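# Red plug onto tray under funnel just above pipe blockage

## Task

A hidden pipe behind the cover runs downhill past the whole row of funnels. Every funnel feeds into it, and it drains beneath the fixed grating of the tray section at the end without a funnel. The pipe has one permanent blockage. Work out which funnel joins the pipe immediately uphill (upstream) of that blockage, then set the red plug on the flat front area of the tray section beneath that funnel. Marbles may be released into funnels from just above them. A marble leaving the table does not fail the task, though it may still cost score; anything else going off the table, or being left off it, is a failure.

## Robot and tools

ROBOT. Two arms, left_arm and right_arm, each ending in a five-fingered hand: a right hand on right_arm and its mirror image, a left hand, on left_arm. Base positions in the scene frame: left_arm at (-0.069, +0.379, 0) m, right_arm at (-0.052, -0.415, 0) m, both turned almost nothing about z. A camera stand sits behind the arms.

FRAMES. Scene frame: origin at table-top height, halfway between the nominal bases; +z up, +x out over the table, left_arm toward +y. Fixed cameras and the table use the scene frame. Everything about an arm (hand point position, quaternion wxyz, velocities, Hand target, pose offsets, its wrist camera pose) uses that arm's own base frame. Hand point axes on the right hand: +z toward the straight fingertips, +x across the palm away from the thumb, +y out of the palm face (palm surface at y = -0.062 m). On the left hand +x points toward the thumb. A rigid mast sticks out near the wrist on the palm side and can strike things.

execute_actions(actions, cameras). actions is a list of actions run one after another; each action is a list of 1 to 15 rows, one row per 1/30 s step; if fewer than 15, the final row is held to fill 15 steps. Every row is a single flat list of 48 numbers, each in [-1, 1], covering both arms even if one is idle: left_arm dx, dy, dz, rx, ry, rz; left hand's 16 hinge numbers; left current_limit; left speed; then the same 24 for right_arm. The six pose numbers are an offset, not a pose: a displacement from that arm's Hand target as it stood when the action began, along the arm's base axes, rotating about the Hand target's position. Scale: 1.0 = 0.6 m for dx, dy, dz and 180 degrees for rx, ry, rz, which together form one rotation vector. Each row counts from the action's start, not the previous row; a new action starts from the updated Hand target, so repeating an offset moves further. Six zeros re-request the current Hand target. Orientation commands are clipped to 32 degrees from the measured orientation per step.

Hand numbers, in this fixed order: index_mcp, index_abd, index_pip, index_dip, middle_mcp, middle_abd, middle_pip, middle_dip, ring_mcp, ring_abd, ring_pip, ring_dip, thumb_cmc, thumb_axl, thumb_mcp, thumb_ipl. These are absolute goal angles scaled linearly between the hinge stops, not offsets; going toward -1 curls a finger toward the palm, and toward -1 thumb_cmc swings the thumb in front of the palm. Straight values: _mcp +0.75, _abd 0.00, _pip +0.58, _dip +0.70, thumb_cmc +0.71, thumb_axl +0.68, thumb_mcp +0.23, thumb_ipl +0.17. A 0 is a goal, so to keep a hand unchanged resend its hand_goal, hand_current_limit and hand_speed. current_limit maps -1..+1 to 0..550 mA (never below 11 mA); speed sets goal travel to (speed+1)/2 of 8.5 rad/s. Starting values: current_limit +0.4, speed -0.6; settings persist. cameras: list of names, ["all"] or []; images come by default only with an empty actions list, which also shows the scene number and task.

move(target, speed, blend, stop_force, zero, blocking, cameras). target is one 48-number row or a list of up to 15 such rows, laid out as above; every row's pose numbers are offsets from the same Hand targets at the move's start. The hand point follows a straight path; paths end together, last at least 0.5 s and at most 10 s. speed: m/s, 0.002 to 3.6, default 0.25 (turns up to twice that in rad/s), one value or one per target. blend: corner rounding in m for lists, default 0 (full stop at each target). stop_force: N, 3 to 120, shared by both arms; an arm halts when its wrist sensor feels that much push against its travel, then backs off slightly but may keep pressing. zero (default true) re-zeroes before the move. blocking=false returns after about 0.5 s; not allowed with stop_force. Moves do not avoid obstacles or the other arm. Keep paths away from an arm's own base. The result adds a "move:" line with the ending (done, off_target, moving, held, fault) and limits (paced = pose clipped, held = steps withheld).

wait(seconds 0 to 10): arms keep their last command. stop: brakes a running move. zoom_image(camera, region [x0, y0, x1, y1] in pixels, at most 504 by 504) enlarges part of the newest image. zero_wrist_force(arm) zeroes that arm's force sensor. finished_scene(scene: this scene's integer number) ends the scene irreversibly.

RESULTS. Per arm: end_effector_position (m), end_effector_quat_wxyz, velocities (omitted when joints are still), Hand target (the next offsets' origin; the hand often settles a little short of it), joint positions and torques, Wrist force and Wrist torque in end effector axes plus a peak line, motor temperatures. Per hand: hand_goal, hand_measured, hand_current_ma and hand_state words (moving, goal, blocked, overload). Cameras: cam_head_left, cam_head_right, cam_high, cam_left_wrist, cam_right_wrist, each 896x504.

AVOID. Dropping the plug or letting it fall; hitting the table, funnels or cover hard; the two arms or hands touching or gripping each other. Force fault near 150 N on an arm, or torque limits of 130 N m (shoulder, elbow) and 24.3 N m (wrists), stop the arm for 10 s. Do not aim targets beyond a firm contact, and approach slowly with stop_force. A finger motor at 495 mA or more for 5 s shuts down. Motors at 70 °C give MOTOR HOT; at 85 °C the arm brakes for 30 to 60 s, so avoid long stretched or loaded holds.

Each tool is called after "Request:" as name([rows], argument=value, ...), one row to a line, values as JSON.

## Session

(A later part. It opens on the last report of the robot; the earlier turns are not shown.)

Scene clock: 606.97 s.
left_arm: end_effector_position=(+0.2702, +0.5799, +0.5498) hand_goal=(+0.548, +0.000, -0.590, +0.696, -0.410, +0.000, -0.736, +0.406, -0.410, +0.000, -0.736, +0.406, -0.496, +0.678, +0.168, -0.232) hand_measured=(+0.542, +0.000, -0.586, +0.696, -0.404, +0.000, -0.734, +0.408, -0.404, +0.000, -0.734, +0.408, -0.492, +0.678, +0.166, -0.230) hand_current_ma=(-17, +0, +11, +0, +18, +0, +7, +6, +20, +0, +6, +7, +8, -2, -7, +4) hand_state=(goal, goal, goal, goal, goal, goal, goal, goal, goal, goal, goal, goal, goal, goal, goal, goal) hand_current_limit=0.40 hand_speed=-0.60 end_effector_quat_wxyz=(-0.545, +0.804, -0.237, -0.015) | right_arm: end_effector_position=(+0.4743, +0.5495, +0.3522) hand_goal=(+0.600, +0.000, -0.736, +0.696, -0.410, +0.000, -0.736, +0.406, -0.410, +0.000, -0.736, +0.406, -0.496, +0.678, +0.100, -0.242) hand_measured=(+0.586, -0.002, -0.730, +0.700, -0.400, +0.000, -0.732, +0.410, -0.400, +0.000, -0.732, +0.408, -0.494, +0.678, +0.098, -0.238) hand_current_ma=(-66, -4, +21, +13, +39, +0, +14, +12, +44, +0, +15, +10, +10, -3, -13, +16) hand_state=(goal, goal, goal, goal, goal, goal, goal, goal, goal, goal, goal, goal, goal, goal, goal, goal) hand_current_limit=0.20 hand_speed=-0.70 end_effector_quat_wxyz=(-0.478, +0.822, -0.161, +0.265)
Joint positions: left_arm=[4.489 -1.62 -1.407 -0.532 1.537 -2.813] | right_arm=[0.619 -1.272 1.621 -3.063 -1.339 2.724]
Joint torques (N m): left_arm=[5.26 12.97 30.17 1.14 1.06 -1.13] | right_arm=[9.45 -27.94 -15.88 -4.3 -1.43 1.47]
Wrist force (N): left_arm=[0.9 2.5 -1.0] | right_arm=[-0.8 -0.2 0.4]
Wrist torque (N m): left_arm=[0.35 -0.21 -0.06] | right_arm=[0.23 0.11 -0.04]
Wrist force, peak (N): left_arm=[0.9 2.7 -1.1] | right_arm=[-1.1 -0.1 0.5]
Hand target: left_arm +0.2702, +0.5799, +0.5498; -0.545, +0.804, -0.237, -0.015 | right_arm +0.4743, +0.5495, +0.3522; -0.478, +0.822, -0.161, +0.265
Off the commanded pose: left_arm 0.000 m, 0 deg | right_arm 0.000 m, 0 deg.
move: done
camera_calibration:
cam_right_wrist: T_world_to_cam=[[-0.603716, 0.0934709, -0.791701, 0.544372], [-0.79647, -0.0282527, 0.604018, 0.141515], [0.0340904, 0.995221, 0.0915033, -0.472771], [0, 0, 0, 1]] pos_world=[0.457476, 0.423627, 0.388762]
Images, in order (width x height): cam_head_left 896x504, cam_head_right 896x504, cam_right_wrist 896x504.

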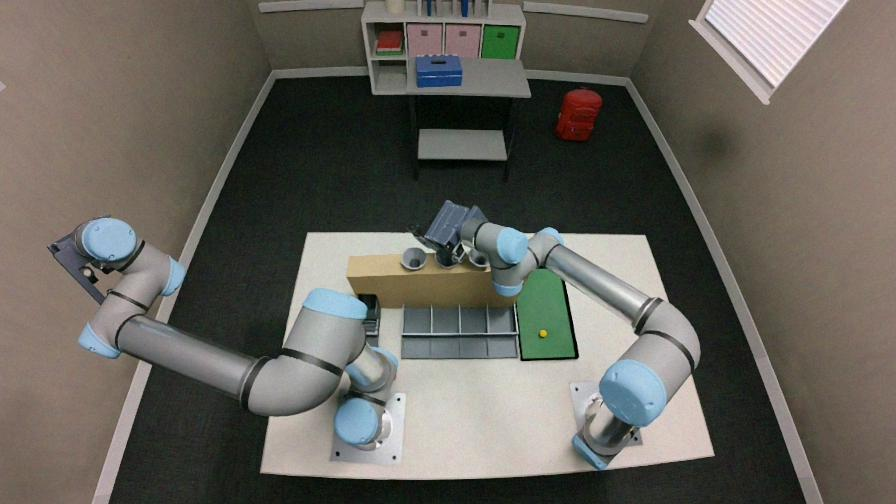

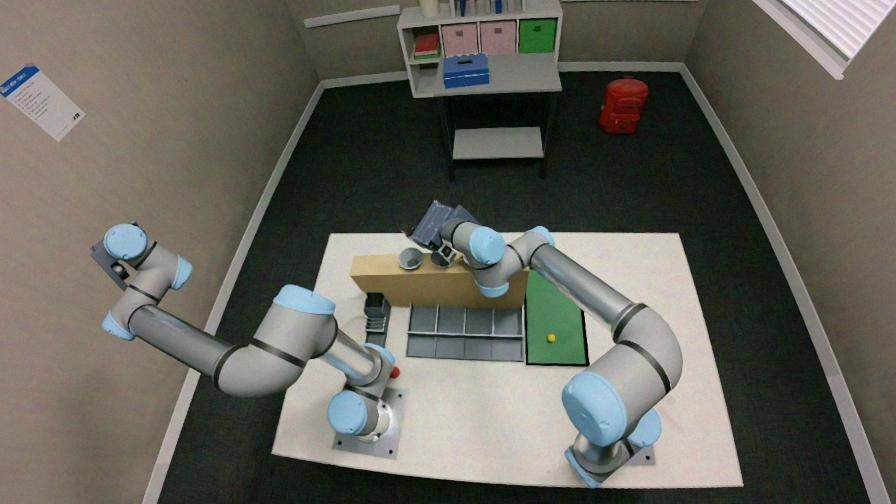

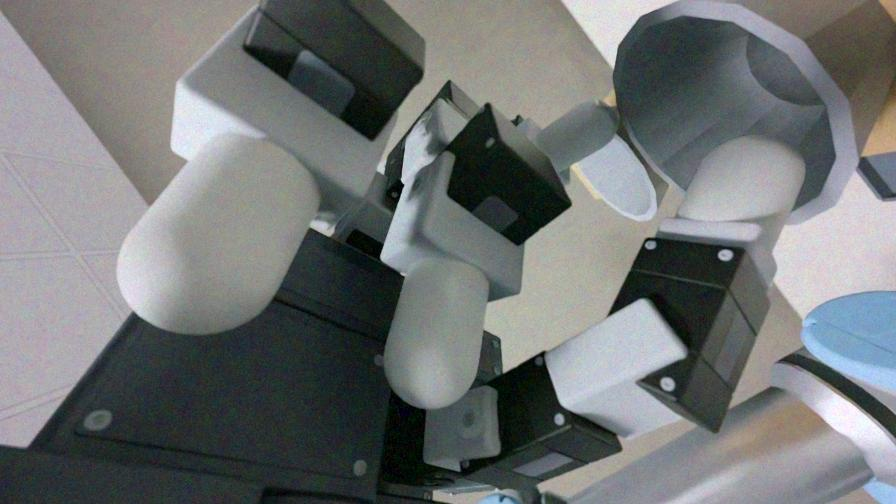

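Marble dropped. Check the grating.

Request:
wait(seconds=2, cameras=["cam_head_right","cam_head_left"])

Request:
zoom_image(camera="cam_head_right", region=[345, 280, 405, 360])

Request:
zoom_image(camera="cam_head_left", region=[345, 280, 405, 360])

Scene clock: 611.03 s.
left_arm: end_effector_position=(+0.2702, +0.5799, +0.5498) hand_goal=(+0.548, +0.000, -0.590, +0.696, -0.410, +0.000, -0.736, +0.406, -0.410, +0.000, -0.736, +0.406, -0.496, +0.678, +0.168, -0.232) hand_measured=(+0.542, +0.000, -0.586, +0.696, -0.404, +0.000, -0.734, +0.408, -0.404, +0.000, -0.734, +0.408, -0.492, +0.678, +0.166, -0.230) hand_current_ma=(-17, +0, +11, +0, +18, +0, +7, +6, +20, +0, +6, +7, +8, -2, -7, +4) hand_state=(goal, goal, goal, goal, goal, goal, goal, goal, goal, goal, goal, goal, goal, goal, goal, goal) hand_current_limit=0.40 hand_speed=-0.60 end_effector_quat_wxyz=(-0.545, +0.804, -0.237, -0.015) | right_arm: end_effector_position=(+0.4743, +0.5495, +0.3522) hand_goal=(+0.600, +0.000, -0.736, +0.696, -0.410, +0.000, -0.736, +0.406, -0.410, +0.000, -0.736, +0.406, -0.496, +0.678, +0.100, -0.242) hand_measured=(+0.586, -0.002, -0.730, +0.700, -0.400, +0.000, -0.732, +0.410, -0.400, +0.000, -0.732, +0.408, -0.494, +0.678, +0.098, -0.238) hand_current_ma=(-66, -4, +21, +13, +39, +0, +14, +12, +44, +0, +15, +10, +10, -3, -13, +16) hand_state=(goal, goal, goal, goal, goal, goal, goal, goal, goal, goal, goal, goal, goal, goal, goal, goal) hand_current_limit=0.20 hand_speed=-0.70 end_effector_quat_wxyz=(-0.478, +0.822, -0.161, +0.265)
Joint positions: left_arm=[4.489 -1.62 -1.407 -0.532 1.537 -2.813] | right_arm=[0.619 -1.272 1.621 -3.063 -1.339 2.724]
Joint torques (N m): left_arm=[3.93 12.33 29.76 1.24 0.91 -1.14] | right_arm=[5.03 -27.33 -14.2 -4.18 0.78 1.62]
Wrist force (N): left_arm=[1.2 2.6 -1.0] | right_arm=[-0.4 -0.1 0.7]
Wrist torque (N m): left_arm=[0.37 -0.25 -0.03] | right_arm=[0.21 0.05 -0.01]
Wrist force, peak (N): left_arm=[1.1 2.7 -1.1] | right_arm=[-1.1 -0.1 0.7]
Hand target: left_arm +0.2702, +0.5799, +0.5498; -0.545, +0.804, -0.237, -0.015 | right_arm +0.4743, +0.5495, +0.3522; -0.478, +0.822, -0.161, +0.265
Off the commanded pose: left_arm 0.000 m, 0 deg | right_arm 0.000 m, 0 deg.
wait: 2.00 s; at rest from the start
Images, in order (width x height): cam_head_left 896x504, cam_head_right 896x504.

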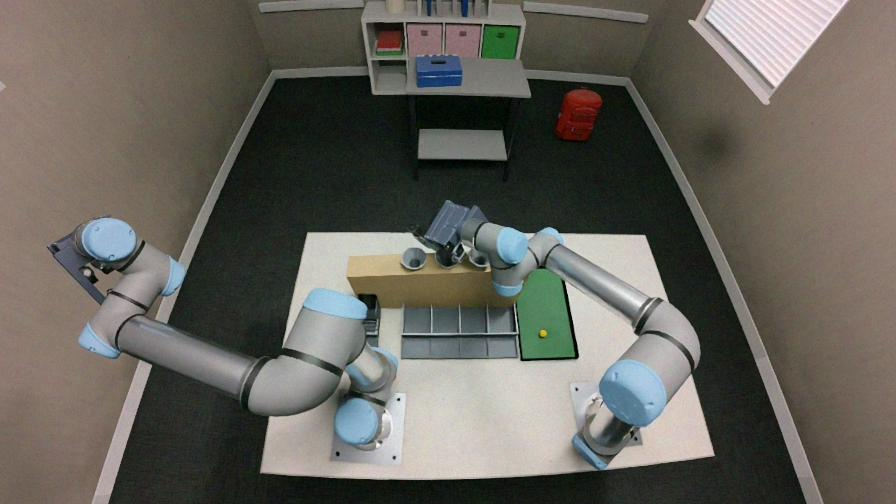

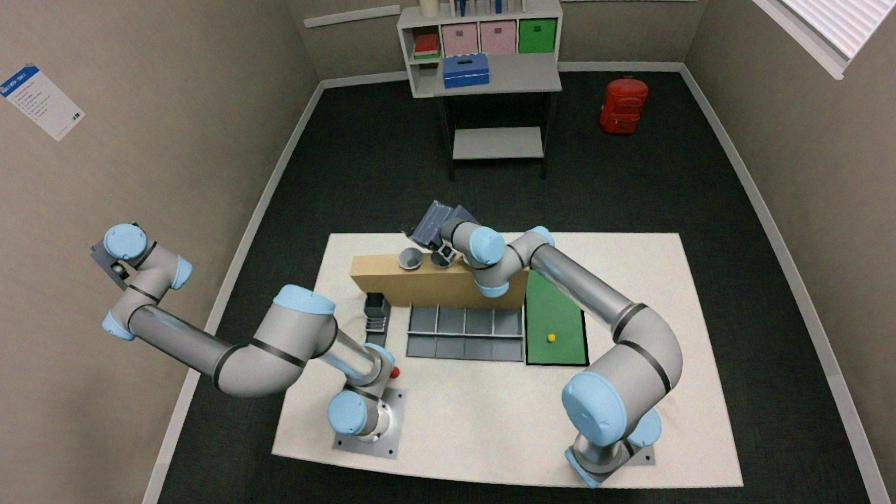

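Scaled by 6.300.

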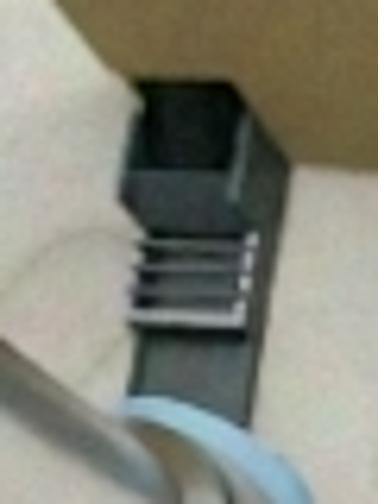

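Scaled by 6.300.

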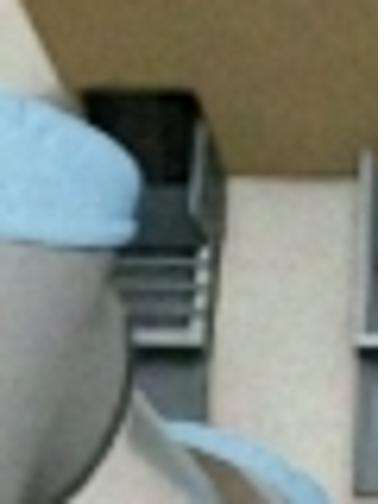

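Request:
move(target=[0,0,0,0,0,0,0.548,0,-0.591,0.696,-0.411,0,-0.737,0.406,-0.411,0,-0.737,0.406,-0.496,0.678,0.1685,-0.232,0.4,-0.6,0,0,0.113,0,0,0,0.6,0,-0.737,0.696,-0.411,0,-0.737,0.406,-0.411,0,-0.737,0.406,-0.496,0.678,0.1,-0.243,0.2,-0.7], speed=0.15)

Request:
move(target=[0,0,0,0,0,0,0.548,0,-0.591,0.696,-0.411,0,-0.737,0.406,-0.411,0,-0.737,0.406,-0.496,0.678,0.1685,-0.232,0.4,-0.6,-0.0072,-0.7158,0,-0.4068,-0.0715,0.4861,0.644,0,-0.737,0.696,-0.411,0,-0.737,0.406,-0.411,0,-0.737,0.406,-0.496,0.678,0.225,-0.243,0.4,-0.6], speed=0.4, cameras=["cam_head_right","cam_head_left","cam_right_wrist"])

Request:
zoom_image(camera="cam_head_right", region=[345, 280, 405, 360])

Scene clock: 620.30 s.
left_arm: end_effector_position=(+0.2702, +0.5799, +0.5498) hand_goal=(+0.548, +0.000, -0.590, +0.696, -0.410, +0.000, -0.736, +0.406, -0.410, +0.000, -0.736, +0.406, -0.496, +0.678, +0.168, -0.232) hand_measured=(+0.542, +0.000, -0.586, +0.696, -0.404, +0.000, -0.734, +0.408, -0.404, +0.000, -0.734, +0.408, -0.492, +0.678, +0.166, -0.230) hand_current_ma=(-17, +0, +11, +0, +18, +0, +7, +6, +20, +0, +6, +7, +8, -2, -7, +4) hand_state=(goal, goal, goal, goal, goal, goal, goal, goal, goal, goal, goal, goal, goal, goal, goal, goal) hand_current_limit=0.40 hand_speed=-0.60 end_effector_quat_wxyz=(-0.545, +0.804, -0.237, -0.015) | right_arm: end_effector_position=(+0.4743, +0.5494, +0.4199) hand_goal=(+0.600, +0.000, -0.736, +0.696, -0.410, +0.000, -0.736, +0.406, -0.410, +0.000, -0.736, +0.406, -0.496, +0.678, +0.100, -0.242) hand_measured=(+0.586, -0.002, -0.730, +0.700, -0.400, +0.000, -0.732, +0.410, -0.400, +0.000, -0.732, +0.408, -0.494, +0.678, +0.098, -0.238) hand_current_ma=(-64, -4, +21, +13, +39, +0, +14, +12, +43, +0, +15, +10, +10, -3, -13, +16) hand_state=(goal, goal, goal, goal, goal, goal, goal, goal, goal, goal, goal, goal, goal, goal, goal, goal) hand_current_limit=0.20 hand_speed=-0.70 end_effector_quat_wxyz=(-0.478, +0.822, -0.161, +0.265)
Joint positions: left_arm=[4.489 -1.62 -1.407 -0.532 1.537 -2.813] | right_arm=[0.618 -1.314 1.497 -2.897 -1.339 2.724]
Joint torques (N m): left_arm=[3.6 13.62 29.73 1.19 0.93 -1.08] | right_arm=[-0.11 -43.8 -32.96 -0.79 -1.55 -1.92]
Wrist force (N): left_arm=[0.9 2.6 -1.0] | right_arm=[-0.8 0.0 0.4]
Wrist torque (N m): left_arm=[0.36 -0.21 -0.05] | right_arm=[0.26 0.11 0.00]
Wrist force, peak (N): left_arm=[1.2 2.8 -1.2] | right_arm=[-1.2 1.2 1.0]
Hand target: left_arm +0.2702, +0.5799, +0.5498; -0.545, +0.804, -0.237, -0.015 | right_arm +0.4743, +0.5495, +0.4200; -0.478, +0.822, -0.161, +0.265
Off the commanded pose: left_arm 0.000 m, 0 deg | right_arm 0.000 m, 0 deg.
move: done

Scene clock: 623.57 s.
left_arm: end_effector_position=(+0.2702, +0.5799, +0.5498) hand_goal=(+0.548, +0.000, -0.590, +0.696, -0.410, +0.000, -0.736, +0.406, -0.410, +0.000, -0.736, +0.406, -0.496, +0.678, +0.168, -0.232) hand_measured=(+0.542, +0.000, -0.586, +0.696, -0.404, +0.000, -0.734, +0.408, -0.404, +0.000, -0.734, +0.408, -0.492, +0.678, +0.166, -0.230) hand_current_ma=(-17, +0, +11, +0, +18, +0, +7, +6, +20, +0, +6, +7, +8, -2, -7, +4) hand_state=(goal, goal, goal, goal, goal, goal, goal, goal, goal, goal, goal, goal, goal, goal, goal, goal) hand_current_limit=0.40 hand_speed=-0.60 end_effector_quat_wxyz=(-0.545, +0.804, -0.237, -0.015) | right_arm: end_effector_position=(+0.4700, +0.1200, +0.4200) hand_goal=(+0.644, +0.000, -0.736, +0.696, -0.410, +0.000, -0.736, +0.406, -0.410, +0.000, -0.736, +0.406, -0.496, +0.678, +0.226, -0.242) hand_measured=(+0.644, -0.002, -0.732, +0.700, -0.400, +0.000, -0.732, +0.410, -0.400, +0.000, -0.732, +0.408, -0.494, +0.678, +0.222, -0.240) hand_current_ma=(+0, -4, +19, +13, +39, +0, +14, +12, +43, +0, +15, +10, +10, -3, -24, +6) hand_state=(goal, goal, goal, goal, goal, goal, goal, goal, goal, goal, goal, goal, goal, goal, goal, goal) hand_current_limit=0.40 hand_speed=-0.60 end_effector_quat_wxyz=(+0.000, +0.778, +0.629, +0.000)
Joint positions: left_arm=[4.489 -1.62 -1.407 -0.532 1.537 -2.813] | right_arm=[0.067 -1.769 1.588 -1.389 -1.57 0.278]
Joint torques (N m): left_arm=[3.52 12.92 30.29 1.34 0.79 -0.97] | right_arm=[-12.88 -25.32 -17.43 -4.47 -2.01 -2.17]
Wrist force (N): left_arm=[1.0 2.5 -1.1] | right_arm=[-0.1 0.4 -0.9]
Wrist torque (N m): left_arm=[0.35 -0.23 -0.04] | right_arm=[0.24 -0.08 0.11]
Wrist force, peak (N): left_arm=[1.0 2.7 -1.2] | right_arm=[-1.0 -0.6 0.8]
Hand target: left_arm +0.2702, +0.5799, +0.5498; -0.545, +0.804, -0.237, -0.015 | right_arm +0.4700, +0.1200, +0.4200; +0.000, +0.778, +0.629, +0.000
Off the commanded pose: left_arm 0.000 m, 0 deg | right_arm 0.000 m, 0 deg.
move: done
camera_calibration:
cam_right_wrist: T_world_to_cam=[[0.476281, -0.878753, -0.0308097, -0.0748828], [-0.587141, -0.343921, 0.732792, -0.0295356], [-0.654539, -0.330925, -0.679755, 0.755337], [0, 0, 0, 1]] pos_world=[0.512721, 0.173999, 0.53278]
Images, in order (width x height): cam_head_left 896x504, cam_head_right 896x504, cam_right_wrist 896x504.

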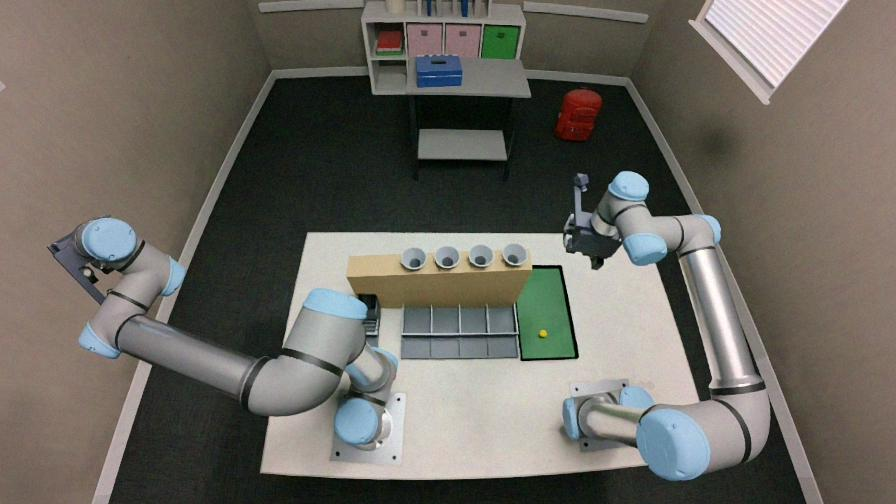

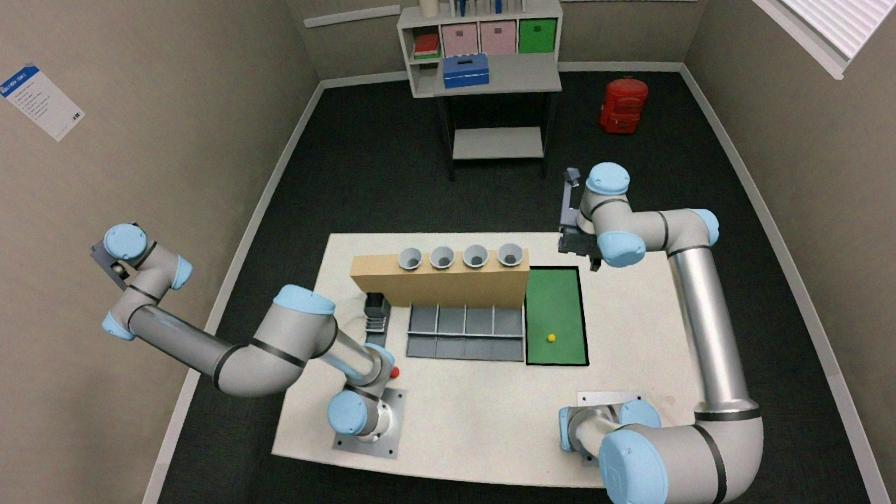

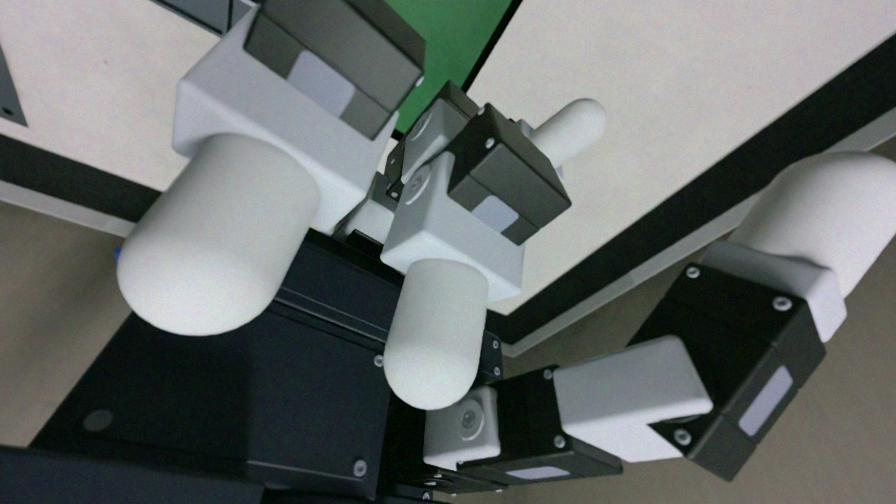

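Scaled by 6.300.

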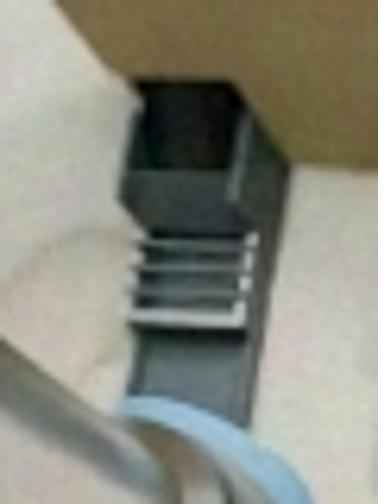

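Request:
zoom_image(camera="cam_head_left", region=[395, 235, 535, 280])

Request:
move(target=[0,0,0,0,0,0,0.548,0,-0.591,0.696,-0.411,0,-0.737,0.406,-0.411,0,-0.737,0.406,-0.496,0.678,0.1685,-0.232,0.4,-0.6,-0.3533,0.1617,-0.28,0.184,0.3185,0,0.644,0,-0.737,0.696,-0.411,0,-0.737,0.406,-0.411,0,-0.737,0.406,-0.496,0.678,0.225,-0.243,0.4,-0.6], speed=0.35)

Request:
move(target=[0,0,0,0,0,0,0.548,0,-0.591,0.696,-0.411,0,-0.737,0.406,-0.411,0,-0.737,0.406,-0.496,0.678,0.1685,-0.232,0.4,-0.6,0,0,-0.2833,0,0,0,0.644,0,-0.737,0.696,-0.411,0,-0.737,0.406,-0.411,0,-0.737,0.406,-0.496,0.678,0.225,-0.243,0.4,-0.6], speed=0.2, cameras=["cam_head_right","cam_head_left","cam_right_wrist"])

Request:
zoom_image(camera="cam_head_right", region=[345, 280, 405, 360])

Scaled by 3.600.

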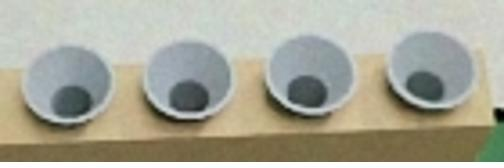

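Scene clock: 633.23 s.
left_arm: end_effector_position=(+0.2702, +0.5799, +0.5498) hand_goal=(+0.548, +0.000, -0.590, +0.696, -0.410, +0.000, -0.736, +0.406, -0.410, +0.000, -0.736, +0.406, -0.496, +0.678, +0.168, -0.232) hand_measured=(+0.542, +0.000, -0.586, +0.696, -0.404, +0.000, -0.734, +0.408, -0.404, +0.000, -0.734, +0.408, -0.492, +0.678, +0.166, -0.230) hand_current_ma=(-17, +0, +11, +0, +18, +0, +7, +6, +20, +0, +6, +7, +8, -2, -7, +4) hand_state=(goal, goal, goal, goal, goal, goal, goal, goal, goal, goal, goal, goal, goal, goal, goal, goal) hand_current_limit=0.40 hand_speed=-0.60 end_effector_quat_wxyz=(-0.545, +0.804, -0.237, -0.015) | right_arm: end_effector_position=(+0.2581, +0.2169, +0.2521) hand_goal=(+0.644, +0.000, -0.736, +0.696, -0.410, +0.000, -0.736, +0.406, -0.410, +0.000, -0.736, +0.406, -0.496, +0.678, +0.226, -0.242) hand_measured=(+0.640, -0.002, -0.732, +0.700, -0.400, +0.000, -0.732, +0.410, -0.400, +0.000, -0.732, +0.408, -0.494, +0.678, +0.222, -0.240) hand_current_ma=(-14, -4, +19, +13, +39, +0, +14, +12, +43, +0, +15, +10, +10, -3, -22, +6) hand_state=(goal, goal, goal, goal, goal, goal, goal, goal, goal, goal, goal, goal, goal, goal, goal, goal) hand_current_limit=0.40 hand_speed=-0.60 end_effector_quat_wxyz=(-0.510, +0.651, +0.527, -0.196)
Joint positions: left_arm=[4.489 -1.62 -1.407 -0.532 1.537 -2.813] | right_arm=[-0.019 -1.631 1.817 -0.652 -1.112 -0.094]
Joint torques (N m): left_arm=[3.14 12.63 28.9 1.31 0.83 -1.03] | right_arm=[11.3 -8.89 -11.93 1.97 2.03 -2.14]
Wrist force (N): left_arm=[0.9 2.6 -1.0] | right_arm=[-0.6 0.0 0.4]
Wrist torque (N m): left_arm=[0.37 -0.22 -0.05] | right_arm=[0.26 0.08 0.17]
Wrist force, peak (N): left_arm=[0.9 2.7 -1.3] | right_arm=[0.0 1.1 -1.1]
Hand target: left_arm +0.2702, +0.5799, +0.5498; -0.545, +0.804, -0.237, -0.015 | right_arm +0.2580, +0.2170, +0.2520; -0.510, +0.651, +0.527, -0.196
Off the commanded pose: left_arm 0.000 m, 0 deg | right_arm 0.000 m, 0 deg.
move: done

Scene clock: 634.77 s.
left_arm: end_effector_position=(+0.2702, +0.5799, +0.5498) hand_goal=(+0.548, +0.000, -0.590, +0.696, -0.410, +0.000, -0.736, +0.406, -0.410, +0.000, -0.736, +0.406, -0.496, +0.678, +0.168, -0.232) hand_measured=(+0.542, +0.000, -0.586, +0.696, -0.404, +0.000, -0.734, +0.408, -0.404, +0.000, -0.734, +0.408, -0.492, +0.678, +0.166, -0.230) hand_current_ma=(-17, +0, +11, +0, +18, +0, +7, +6, +20, +0, +6, +7, +8, -2, -7, +4) hand_state=(goal, goal, goal, goal, goal, goal, goal, goal, goal, goal, goal, goal, goal, goal, goal, goal) hand_current_limit=0.40 hand_speed=-0.60 end_effector_quat_wxyz=(-0.545, +0.804, -0.237, -0.015) | right_arm: end_effector_position=(+0.2580, +0.2170, +0.0821) hand_goal=(+0.644, +0.000, -0.736, +0.696, -0.410, +0.000, -0.736, +0.406, -0.410, +0.000, -0.736, +0.406, -0.496, +0.678, +0.226, -0.242) hand_measured=(+0.640, -0.002, -0.732, +0.700, -0.402, +0.000, -0.732, +0.410, -0.400, +0.000, -0.732, +0.408, -0.494, +0.678, +0.222, -0.240) hand_current_ma=(-16, -4, +19, +13, +39, +0, +14, +12, +43, +0, +15, +10, +10, -3, -21, +6) hand_state=(goal, goal, goal, goal, goal, goal, goal, goal, goal, goal, goal, goal, goal, goal, goal, goal) hand_current_limit=0.40 hand_speed=-0.60 end_effector_quat_wxyz=(-0.510, +0.651, +0.527, -0.196)
Joint positions: left_arm=[4.489 -1.62 -1.407 -0.532 1.537 -2.813] | right_arm=[-0.019 -1.453 2.113 -1.126 -1.112 -0.094]
Joint torques (N m): left_arm=[3.28 13.06 29.69 1.18 0.81 -0.91] | right_arm=[10.15 -14.89 -8.76 -1.84 2.08 2.02]
Wrist force (N): left_arm=[0.7 2.4 -1.1] | right_arm=[-0.6 0.0 0.3]
Wrist torque (N m): left_arm=[0.35 -0.20 -0.06] | right_arm=[0.27 0.08 -0.02]
Wrist force, peak (N): left_arm=[1.1 2.7 -1.2] | right_arm=[-1.1 0.7 0.6]
Hand target: left_arm +0.2702, +0.5799, +0.5498; -0.545, +0.804, -0.237, -0.015 | right_arm +0.2580, +0.2170, +0.0820; -0.510, +0.651, +0.527, -0.196
Off the commanded pose: left_arm 0.000 m, 0 deg | right_arm 0.000 m, 0 deg.
move: done
camera_calibration:
cam_right_wrist: T_world_to_cam=[[0.0119274, -0.610299, -0.792082, 0.224923], [0.16716, -0.779774, 0.603333, 0.0375424], [-0.985858, -0.139601, 0.092717, 0.399473], [0, 0, 0, 1]] pos_world=[0.384865, 0.222312, 0.118469]
Images, in order (width x height): cam_head_left 896x504, cam_head_right 896x504, cam_right_wrist 896x504.

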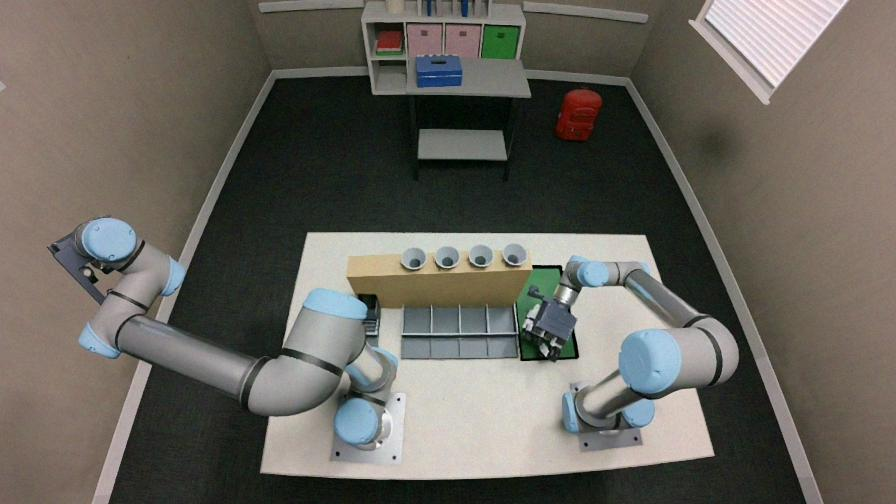

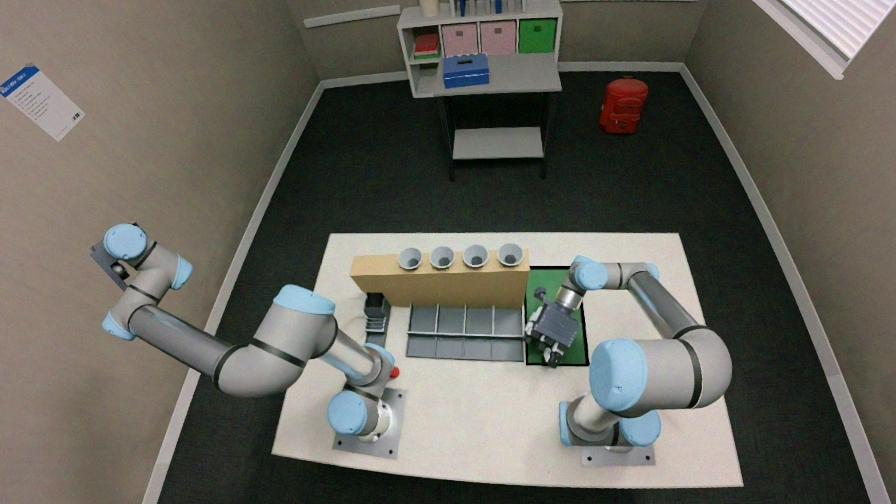

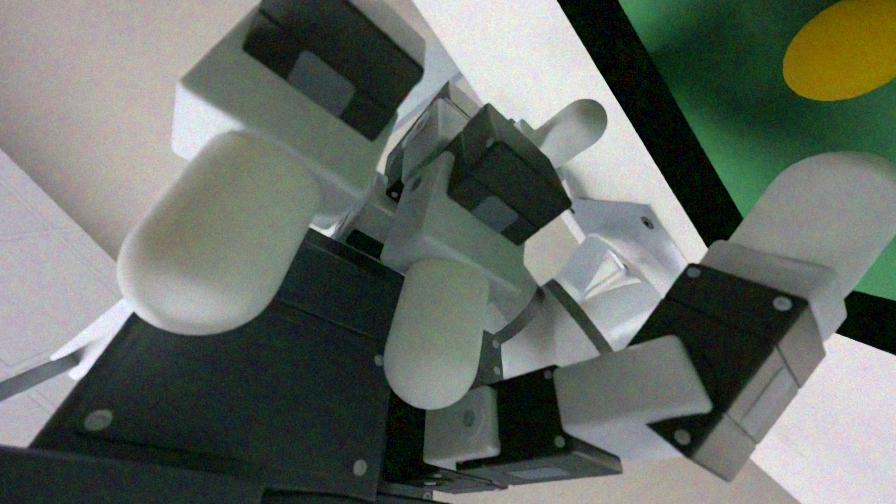

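Scaled by 6.300.

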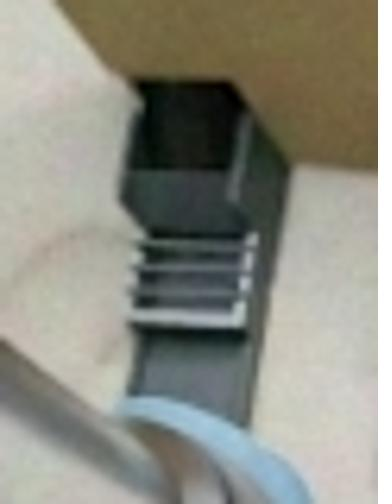

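Request:
move(target=[0,0,0,0,0,0,0.548,0,-0.591,0.696,-0.411,0,-0.737,0.406,-0.411,0,-0.737,0.406,-0.496,0.678,0.1685,-0.232,0.4,-0.6,0.014,-0.005,-0.045,0,0,0,0.644,0,-0.737,0.696,-0.411,0,-0.737,0.406,-0.411,0,-0.737,0.406,-0.496,0.678,0.225,-0.243,0.4,-0.6], speed=0.08, cameras=["cam_right_wrist"])

Scene clock: 638.93 s.
left_arm: end_effector_position=(+0.2702, +0.5799, +0.5498) hand_goal=(+0.548, +0.000, -0.590, +0.696, -0.410, +0.000, -0.736, +0.406, -0.410, +0.000, -0.736, +0.406, -0.496, +0.678, +0.168, -0.232) hand_measured=(+0.542, +0.000, -0.586, +0.696, -0.404, +0.000, -0.734, +0.408, -0.404, +0.000, -0.734, +0.408, -0.492, +0.678, +0.166, -0.230) hand_current_ma=(-17, +0, +11, +0, +18, +0, +7, +6, +20, +0, +6, +7, +8, -2, -7, +4) hand_state=(goal, goal, goal, goal, goal, goal, goal, goal, goal, goal, goal, goal, goal, goal, goal, goal) hand_current_limit=0.40 hand_speed=-0.60 end_effector_quat_wxyz=(-0.545, +0.804, -0.237, -0.015) | right_arm: end_effector_position=(+0.2664, +0.2140, +0.0551) hand_goal=(+0.644, +0.000, -0.736, +0.696, -0.410, +0.000, -0.736, +0.406, -0.410, +0.000, -0.736, +0.406, -0.496, +0.678, +0.226, -0.242) hand_measured=(+0.640, -0.002, -0.732, +0.700, -0.402, +0.000, -0.732, +0.410, -0.400, +0.000, -0.732, +0.408, -0.494, +0.678, +0.222, -0.240) hand_current_ma=(-16, -4, +19, +13, +39, +0, +14, +12, +43, +0, +15, +10, +10, -3, -21, +6) hand_state=(goal, goal, goal, goal, goal, goal, goal, goal, goal, goal, goal, goal, goal, goal, goal, goal) hand_current_limit=0.40 hand_speed=-0.60 end_effector_quat_wxyz=(-0.510, +0.651, +0.527, -0.196)
Joint positions: left_arm=[4.489 -1.62 -1.407 -0.532 1.537 -2.813] | right_arm=[-0.026 -1.389 2.125 -1.2 -1.118 -0.097]
Joint torques (N m): left_arm=[2.34 13.51 29.8 1.33 0.57 -0.93] | right_arm=[-12.63 -14.97 -5.98 -1.28 -1.52 -2.04]
Wrist force (N): left_arm=[1.0 2.5 -1.2] | right_arm=[-0.5 -0.1 0.5]
Wrist torque (N m): left_arm=[0.37 -0.23 -0.05] | right_arm=[0.23 0.06 0.18]
Wrist force, peak (N): left_arm=[1.0 2.9 -1.1] | right_arm=[-1.0 0.5 0.2]
Hand target: left_arm +0.2702, +0.5799, +0.5498; -0.545, +0.804, -0.237, -0.015 | right_arm +0.2664, +0.2140, +0.0550; -0.510, +0.651, +0.527, -0.196
Off the commanded pose: left_arm 0.000 m, 0 deg | right_arm 0.000 m, 0 deg.
move: done
camera_calibration:
cam_right_wrist: T_world_to_cam=[[0.0119874, -0.610289, -0.792088, 0.201581], [0.167237, -0.779764, 0.603325, 0.0500568], [-0.985844, -0.139699, 0.0927156, 0.409855], [0, 0, 0, 1]] pos_world=[0.393265, 0.219311, 0.0914693]
Images, in order (width x height): cam_right_wrist 896x504.

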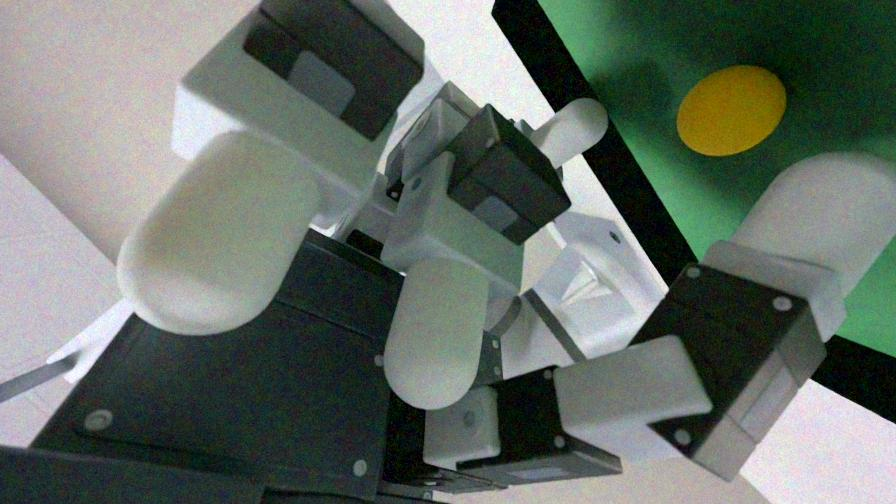

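Request:
move(target=[0,0,0,0,0,0,0.548,0,-0.591,0.696,-0.411,0,-0.737,0.406,-0.411,0,-0.737,0.406,-0.496,0.678,0.1685,-0.232,0.4,-0.6,-0.0057,-0.0012,-0.0240,0,0,0,0.644,0,-0.737,0.696,-0.411,0,-0.737,0.406,-0.411,0,-0.737,0.406,-0.496,0.678,0.225,-0.243,0.4,-0.6], speed=0.04, cameras=["cam_right_wrist"])

Request:
move(target=[0,0,0,0,0,0,0.548,0,-0.591,0.696,-0.411,0,-0.737,0.406,-0.411,0,-0.737,0.406,-0.496,0.678,0.1685,-0.232,0.4,-0.6,0,0,0,0,0,0,0.5,0,-0.737,0.696,-0.411,0,-0.737,0.406,-0.411,0,-0.737,0.406,-0.496,0.678,0.06,-0.243,0,-0.85], speed=0.05, cameras=["cam_right_wrist"])

Scene clock: 647.13 s.
left_arm: end_effector_position=(+0.2702, +0.5799, +0.5498) hand_goal=(+0.548, +0.000, -0.590, +0.696, -0.410, +0.000, -0.736, +0.406, -0.410, +0.000, -0.736, +0.406, -0.496, +0.678, +0.168, -0.232) hand_measured=(+0.542, +0.000, -0.586, +0.696, -0.404, +0.000, -0.734, +0.408, -0.404, +0.000, -0.734, +0.408, -0.492, +0.678, +0.166, -0.230) hand_current_ma=(-17, +0, +11, +0, +18, +0, +7, +6, +20, +0, +6, +7, +8, -2, -7, +4) hand_state=(goal, goal, goal, goal, goal, goal, goal, goal, goal, goal, goal, goal, goal, goal, goal, goal) hand_current_limit=0.40 hand_speed=-0.60 end_effector_quat_wxyz=(-0.545, +0.804, -0.237, -0.015) | right_arm: end_effector_position=(+0.2630, +0.2133, +0.0407) hand_goal=(+0.644, +0.000, -0.736, +0.696, -0.410, +0.000, -0.736, +0.406, -0.410, +0.000, -0.736, +0.406, -0.496, +0.678, +0.226, -0.242) hand_measured=(+0.640, -0.002, -0.732, +0.700, -0.402, +0.000, -0.732, +0.410, -0.400, +0.000, -0.732, +0.408, -0.494, +0.678, +0.222, -0.240) hand_current_ma=(-16, -4, +19, +13, +39, +0, +14, +12, +43, +0, +15, +10, +10, -3, -21, +6) hand_state=(goal, goal, goal, goal, goal, goal, goal, goal, goal, goal, goal, goal, goal, goal, goal, goal) hand_current_limit=0.40 hand_speed=-0.60 end_effector_quat_wxyz=(-0.510, +0.651, +0.527, -0.196)
Joint positions: left_arm=[4.489 -1.62 -1.407 -0.532 1.537 -2.813] | right_arm=[-0.028 -1.368 2.15 -1.245 -1.12 -0.098]
Joint torques (N m): left_arm=[2.79 13.03 29.92 1.22 0.62 -0.97] | right_arm=[-13.01 -15.29 -6.6 -1.55 -1.26 -2.08]
Wrist force (N): left_arm=[1.1 2.4 -0.8] | right_arm=[-0.7 0.0 0.0]
Wrist torque (N m): left_arm=[0.32 -0.24 -0.03] | right_arm=[0.29 0.10 0.16]
Wrist force, peak (N): left_arm=[1.0 2.7 -1.1] | right_arm=[-0.8 -0.7 0.3]
Hand target: left_arm +0.2702, +0.5799, +0.5498; -0.545, +0.804, -0.237, -0.015 | right_arm +0.2630, +0.2133, +0.0406; -0.510, +0.651, +0.527, -0.196
Off the commanded pose: left_arm 0.000 m, 0 deg | right_arm 0.000 m, 0 deg.
move: done
camera_calibration:
cam_right_wrist: T_world_to_cam=[[0.0119874, -0.610289, -0.792088, 0.189788], [0.167237, -0.779764, 0.603325, 0.0587675], [-0.985844, -0.139699, 0.0927156, 0.40774], [0, 0, 0, 1]] pos_world=[0.389865, 0.218611, 0.0770693]
Images, in order (width x height): cam_right_wrist 896x504.

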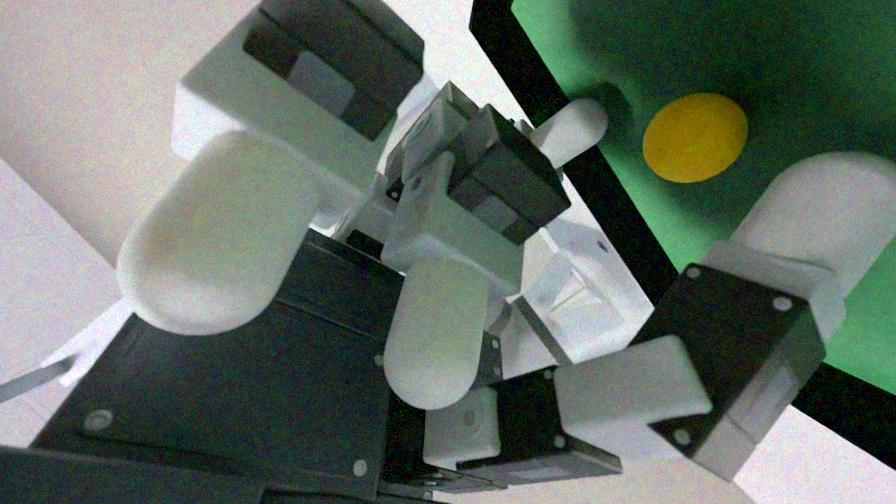

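Scene clock: 647.80 s.
left_arm: end_effector_position=(+0.2702, +0.5799, +0.5498) hand_goal=(+0.548, +0.000, -0.590, +0.696, -0.410, +0.000, -0.736, +0.406, -0.410, +0.000, -0.736, +0.406, -0.496, +0.678, +0.168, -0.232) hand_measured=(+0.542, +0.000, -0.586, +0.696, -0.404, +0.000, -0.734, +0.408, -0.404, +0.000, -0.734, +0.408, -0.492, +0.678, +0.166, -0.230) hand_current_ma=(-17, +0, +11, +0, +18, +0, +7, +6, +20, +0, +6, +7, +8, -2, -7, +4) hand_state=(goal, goal, goal, goal, goal, goal, goal, goal, goal, goal, goal, goal, goal, goal, goal, goal) hand_current_limit=0.40 hand_speed=-0.60 end_effector_quat_wxyz=(-0.545, +0.804, -0.237, -0.015) | right_arm: end_effector_position=(+0.2630, +0.2133, +0.0406) hand_goal=(+0.500, +0.000, -0.736, +0.696, -0.410, +0.000, -0.736, +0.406, -0.410, +0.000, -0.736, +0.406, -0.496, +0.678, +0.060, -0.242) hand_measured=(+0.498, -0.002, -0.732, +0.700, -0.402, +0.000, -0.732, +0.410, -0.400, +0.000, -0.732, +0.408, -0.494, +0.678, +0.062, -0.240) hand_current_ma=(-9, -4, +19, +13, +39, +0, +14, +12, +43, +0, +15, +10, +10, -3, +10, +6) hand_state=(goal, goal, goal, goal, goal, goal, goal, goal, goal, goal, goal, goal, goal, goal, goal, goal) hand_current_limit=0.00 hand_speed=-0.85 end_effector_quat_wxyz=(-0.510, +0.651, +0.527, -0.196)
Joint positions: left_arm=[4.489 -1.62 -1.407 -0.532 1.537 -2.813] | right_arm=[-0.028 -1.368 2.15 -1.245 -1.12 -0.098]
Joint torques (N m): left_arm=[2.46 12.59 28.78 1.32 0.72 -0.87] | right_arm=[-12.91 -16.16 -6.39 -1.38 -1.45 -2.17]
Wrist force (N): left_arm=[0.9 2.3 -1.2] | right_arm=[-1.0 -0.3 0.1]
Wrist torque (N m): left_arm=[0.35 -0.22 -0.05] | right_arm=[0.25 0.13 0.13]
Wrist force, peak (N): left_arm=[0.9 2.7 -1.1] | right_arm=[-1.0 -0.3 0.1]
Hand target: left_arm +0.2702, +0.5799, +0.5498; -0.545, +0.804, -0.237, -0.015 | right_arm +0.2630, +0.2133, +0.0406; -0.510, +0.651, +0.527, -0.196
Off the commanded pose: left_arm 0.000 m, 0 deg | right_arm 0.000 m, 0 deg.
move: done
camera_calibration:
cam_right_wrist: T_world_to_cam=[[0.0119874, -0.610289, -0.792088, 0.189709], [0.167237, -0.779764, 0.603325, 0.0588278], [-0.985844, -0.139699, 0.0927156, 0.407749], [0, 0, 0, 1]] pos_world=[0.389865, 0.218611, 0.0769693]
Images, in order (width x height): cam_right_wrist 896x504.

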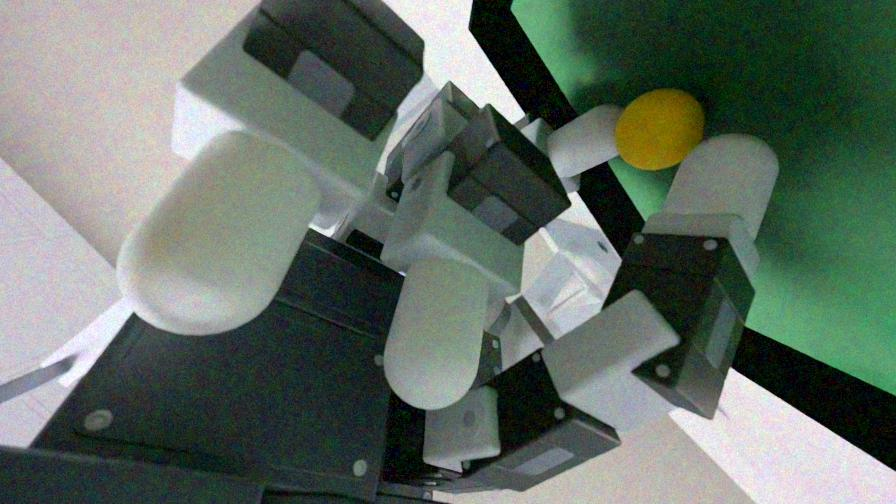

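Good alignment. Finish the grip and lift.

Request:
move(target=[0,0,0,0,0,0,0.548,0,-0.591,0.696,-0.411,0,-0.737,0.406,-0.411,0,-0.737,0.406,-0.496,0.678,0.1685,-0.232,0.4,-0.6,0,0,0,0,0,0,0.3,0,-0.737,0.696,-0.411,0,-0.737,0.406,-0.411,0,-0.737,0.406,-0.496,0.678,0.0,-0.243,0,-0.85], speed=0.05)

Request:
move(target=[0,0,0,0,0,0,0.548,0,-0.591,0.696,-0.411,0,-0.737,0.406,-0.411,0,-0.737,0.406,-0.496,0.678,0.1685,-0.232,0.4,-0.6,0,0,0.05,0,0,0,0.3,0,-0.737,0.696,-0.411,0,-0.737,0.406,-0.411,0,-0.737,0.406,-0.496,0.678,0.0,-0.243,0,-0.85], speed=0.05, cameras=["cam_right_wrist","cam_head_right"])

Request:
zoom_image(camera="cam_head_right", region=[345, 280, 405, 360])

Scene clock: 652.97 s.
left_arm: end_effector_position=(+0.2702, +0.5799, +0.5498) hand_goal=(+0.548, +0.000, -0.590, +0.696, -0.410, +0.000, -0.736, +0.406, -0.410, +0.000, -0.736, +0.406, -0.496, +0.678, +0.168, -0.232) hand_measured=(+0.542, +0.000, -0.586, +0.696, -0.404, +0.000, -0.734, +0.408, -0.404, +0.000, -0.734, +0.408, -0.492, +0.678, +0.166, -0.230) hand_current_ma=(-17, +0, +11, +0, +18, +0, +7, +6, +20, +0, +6, +7, +8, -2, -7, +4) hand_state=(goal, goal, goal, goal, goal, goal, goal, goal, goal, goal, goal, goal, goal, goal, goal, goal) hand_current_limit=0.40 hand_speed=-0.60 end_effector_quat_wxyz=(-0.545, +0.804, -0.237, -0.015) | right_arm: end_effector_position=(+0.2630, +0.2133, +0.0406) hand_goal=(+0.300, +0.000, -0.736, +0.696, -0.410, +0.000, -0.736, +0.406, -0.410, +0.000, -0.736, +0.406, -0.496, +0.678, +0.000, -0.242) hand_measured=(+0.448, -0.002, -0.726, +0.700, -0.402, +0.000, -0.732, +0.410, -0.400, +0.000, -0.732, +0.408, -0.494, +0.678, +0.028, -0.236) hand_current_ma=(+275, -4, +45, +16, +39, +0, +14, +12, +43, +0, +15, +10, +10, -3, +157, +37) hand_state=(blocked, goal, goal, goal, goal, goal, goal, goal, goal, goal, goal, goal, goal, goal, blocked, goal) hand_current_limit=0.00 hand_speed=-0.85 end_effector_quat_wxyz=(-0.510, +0.651, +0.527, -0.196)
Joint positions: left_arm=[4.489 -1.62 -1.407 -0.532 1.537 -2.813] | right_arm=[-0.028 -1.368 2.15 -1.245 -1.12 -0.098]
Joint torques (N m): left_arm=[2.53 12.76 30.59 1.38 0.58 -0.95] | right_arm=[-11.48 -16.22 -6.78 -1.66 -0.99 -2.06]
Wrist force (N): left_arm=[0.7 2.4 -1.1] | right_arm=[-0.6 -1.7 -0.1]
Wrist torque (N m): left_arm=[0.35 -0.19 -0.07] | right_arm=[0.19 0.10 0.16]
Wrist force, peak (N): left_arm=[1.0 2.8 -1.1] | right_arm=[-0.6 -1.8 0.0]
Hand target: left_arm +0.2702, +0.5799, +0.5498; -0.545, +0.804, -0.237, -0.015 | right_arm +0.2630, +0.2133, +0.0406; -0.510, +0.651, +0.527, -0.196
Off the commanded pose: left_arm 0.000 m, 0 deg | right_arm 0.000 m, 0 deg.
move: done

Scene clock: 654.07 s.
left_arm: end_effector_position=(+0.2702, +0.5799, +0.5498) hand_goal=(+0.548, +0.000, -0.590, +0.696, -0.410, +0.000, -0.736, +0.406, -0.410, +0.000, -0.736, +0.406, -0.496, +0.678, +0.168, -0.232) hand_measured=(+0.542, +0.000, -0.586, +0.696, -0.404, +0.000, -0.734, +0.408, -0.404, +0.000, -0.734, +0.408, -0.492, +0.678, +0.166, -0.230) hand_current_ma=(-17, +0, +11, +0, +18, +0, +7, +6, +20, +0, +6, +7, +8, -2, -7, +4) hand_state=(goal, goal, goal, goal, goal, goal, goal, goal, goal, goal, goal, goal, goal, goal, goal, goal) hand_current_limit=0.40 hand_speed=-0.60 end_effector_quat_wxyz=(-0.545, +0.804, -0.237, -0.015) | right_arm: end_effector_position=(+0.2630, +0.2133, +0.0705) hand_goal=(+0.300, +0.000, -0.736, +0.696, -0.410, +0.000, -0.736, +0.406, -0.410, +0.000, -0.736, +0.406, -0.496, +0.678, +0.000, -0.242) hand_measured=(+0.442, -0.002, -0.718, +0.704, -0.402, +0.000, -0.732, +0.410, -0.400, +0.000, -0.732, +0.408, -0.494, +0.678, +0.028, -0.232) hand_current_ma=(+275, -4, +74, +32, +39, +0, +14, +12, +43, +0, +15, +10, +10, -3, +157, +53) hand_state=(blocked, goal, goal, goal, goal, goal, goal, goal, goal, goal, goal, goal, goal, goal, blocked, goal) hand_current_limit=0.00 hand_speed=-0.85 end_effector_quat_wxyz=(-0.510, +0.651, +0.526, -0.196)
Joint positions: left_arm=[4.489 -1.62 -1.407 -0.532 1.537 -2.813] | right_arm=[-0.028 -1.424 2.117 -1.156 -1.12 -0.098]
Joint torques (N m): left_arm=[2.15 13.42 29.83 1.3 0.51 -0.84] | right_arm=[3.98 -31.23 -28.38 1.76 -0.32 0.51]
Wrist force (N): left_arm=[0.9 2.5 -1.1] | right_arm=[-0.6 -0.2 0.5]
Wrist torque (N m): left_arm=[0.37 -0.22 -0.05] | right_arm=[0.21 0.08 0.15]
Wrist force, peak (N): left_arm=[1.1 2.7 -1.1] | right_arm=[-0.4 -1.3 -0.1]
Hand target: left_arm +0.2702, +0.5799, +0.5498; -0.545, +0.804, -0.237, -0.015 | right_arm +0.2630, +0.2133, +0.0706; -0.510, +0.651, +0.527, -0.196
Off the commanded pose: left_arm 0.000 m, 0 deg | right_arm 0.000 m, 0 deg.
move: done
camera_calibration:
cam_right_wrist: T_world_to_cam=[[0.0119262, -0.610299, -0.792082, 0.213418], [0.167142, -0.779776, 0.603334, 0.0408276], [-0.985861, -0.139586, 0.092707, 0.40496], [0, 0, 0, 1]] pos_world=[0.389865, 0.218612, 0.106869]
Images, in order (width x height): cam_head_right 896x504, cam_right_wrist 896x504.

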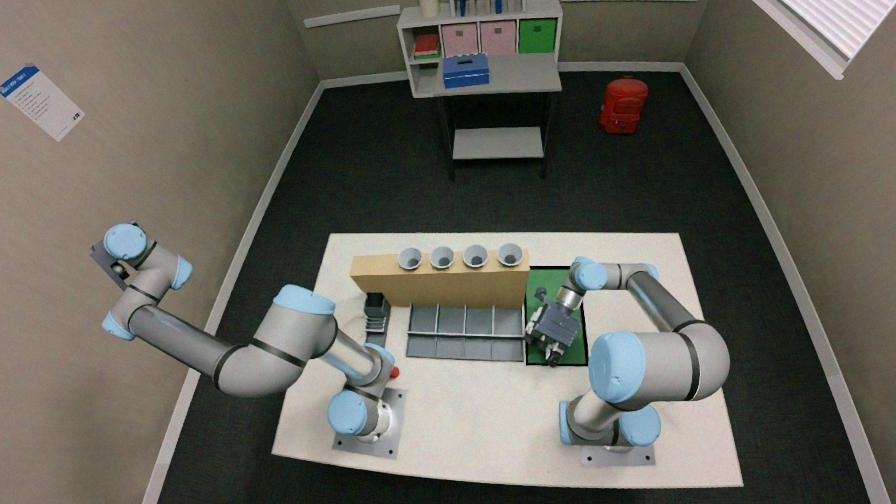

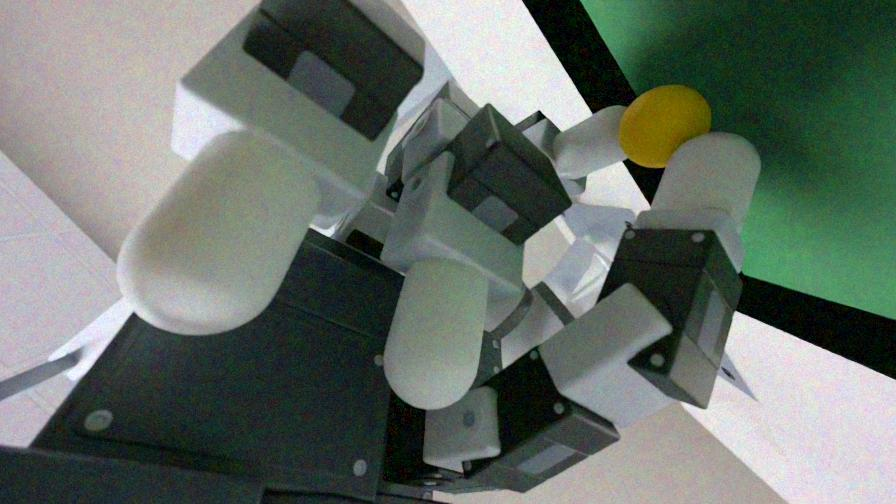

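Scaled by 6.300.

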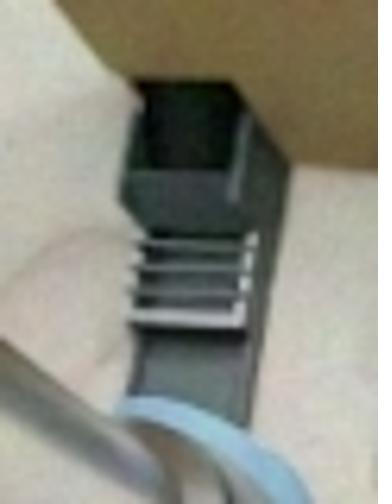

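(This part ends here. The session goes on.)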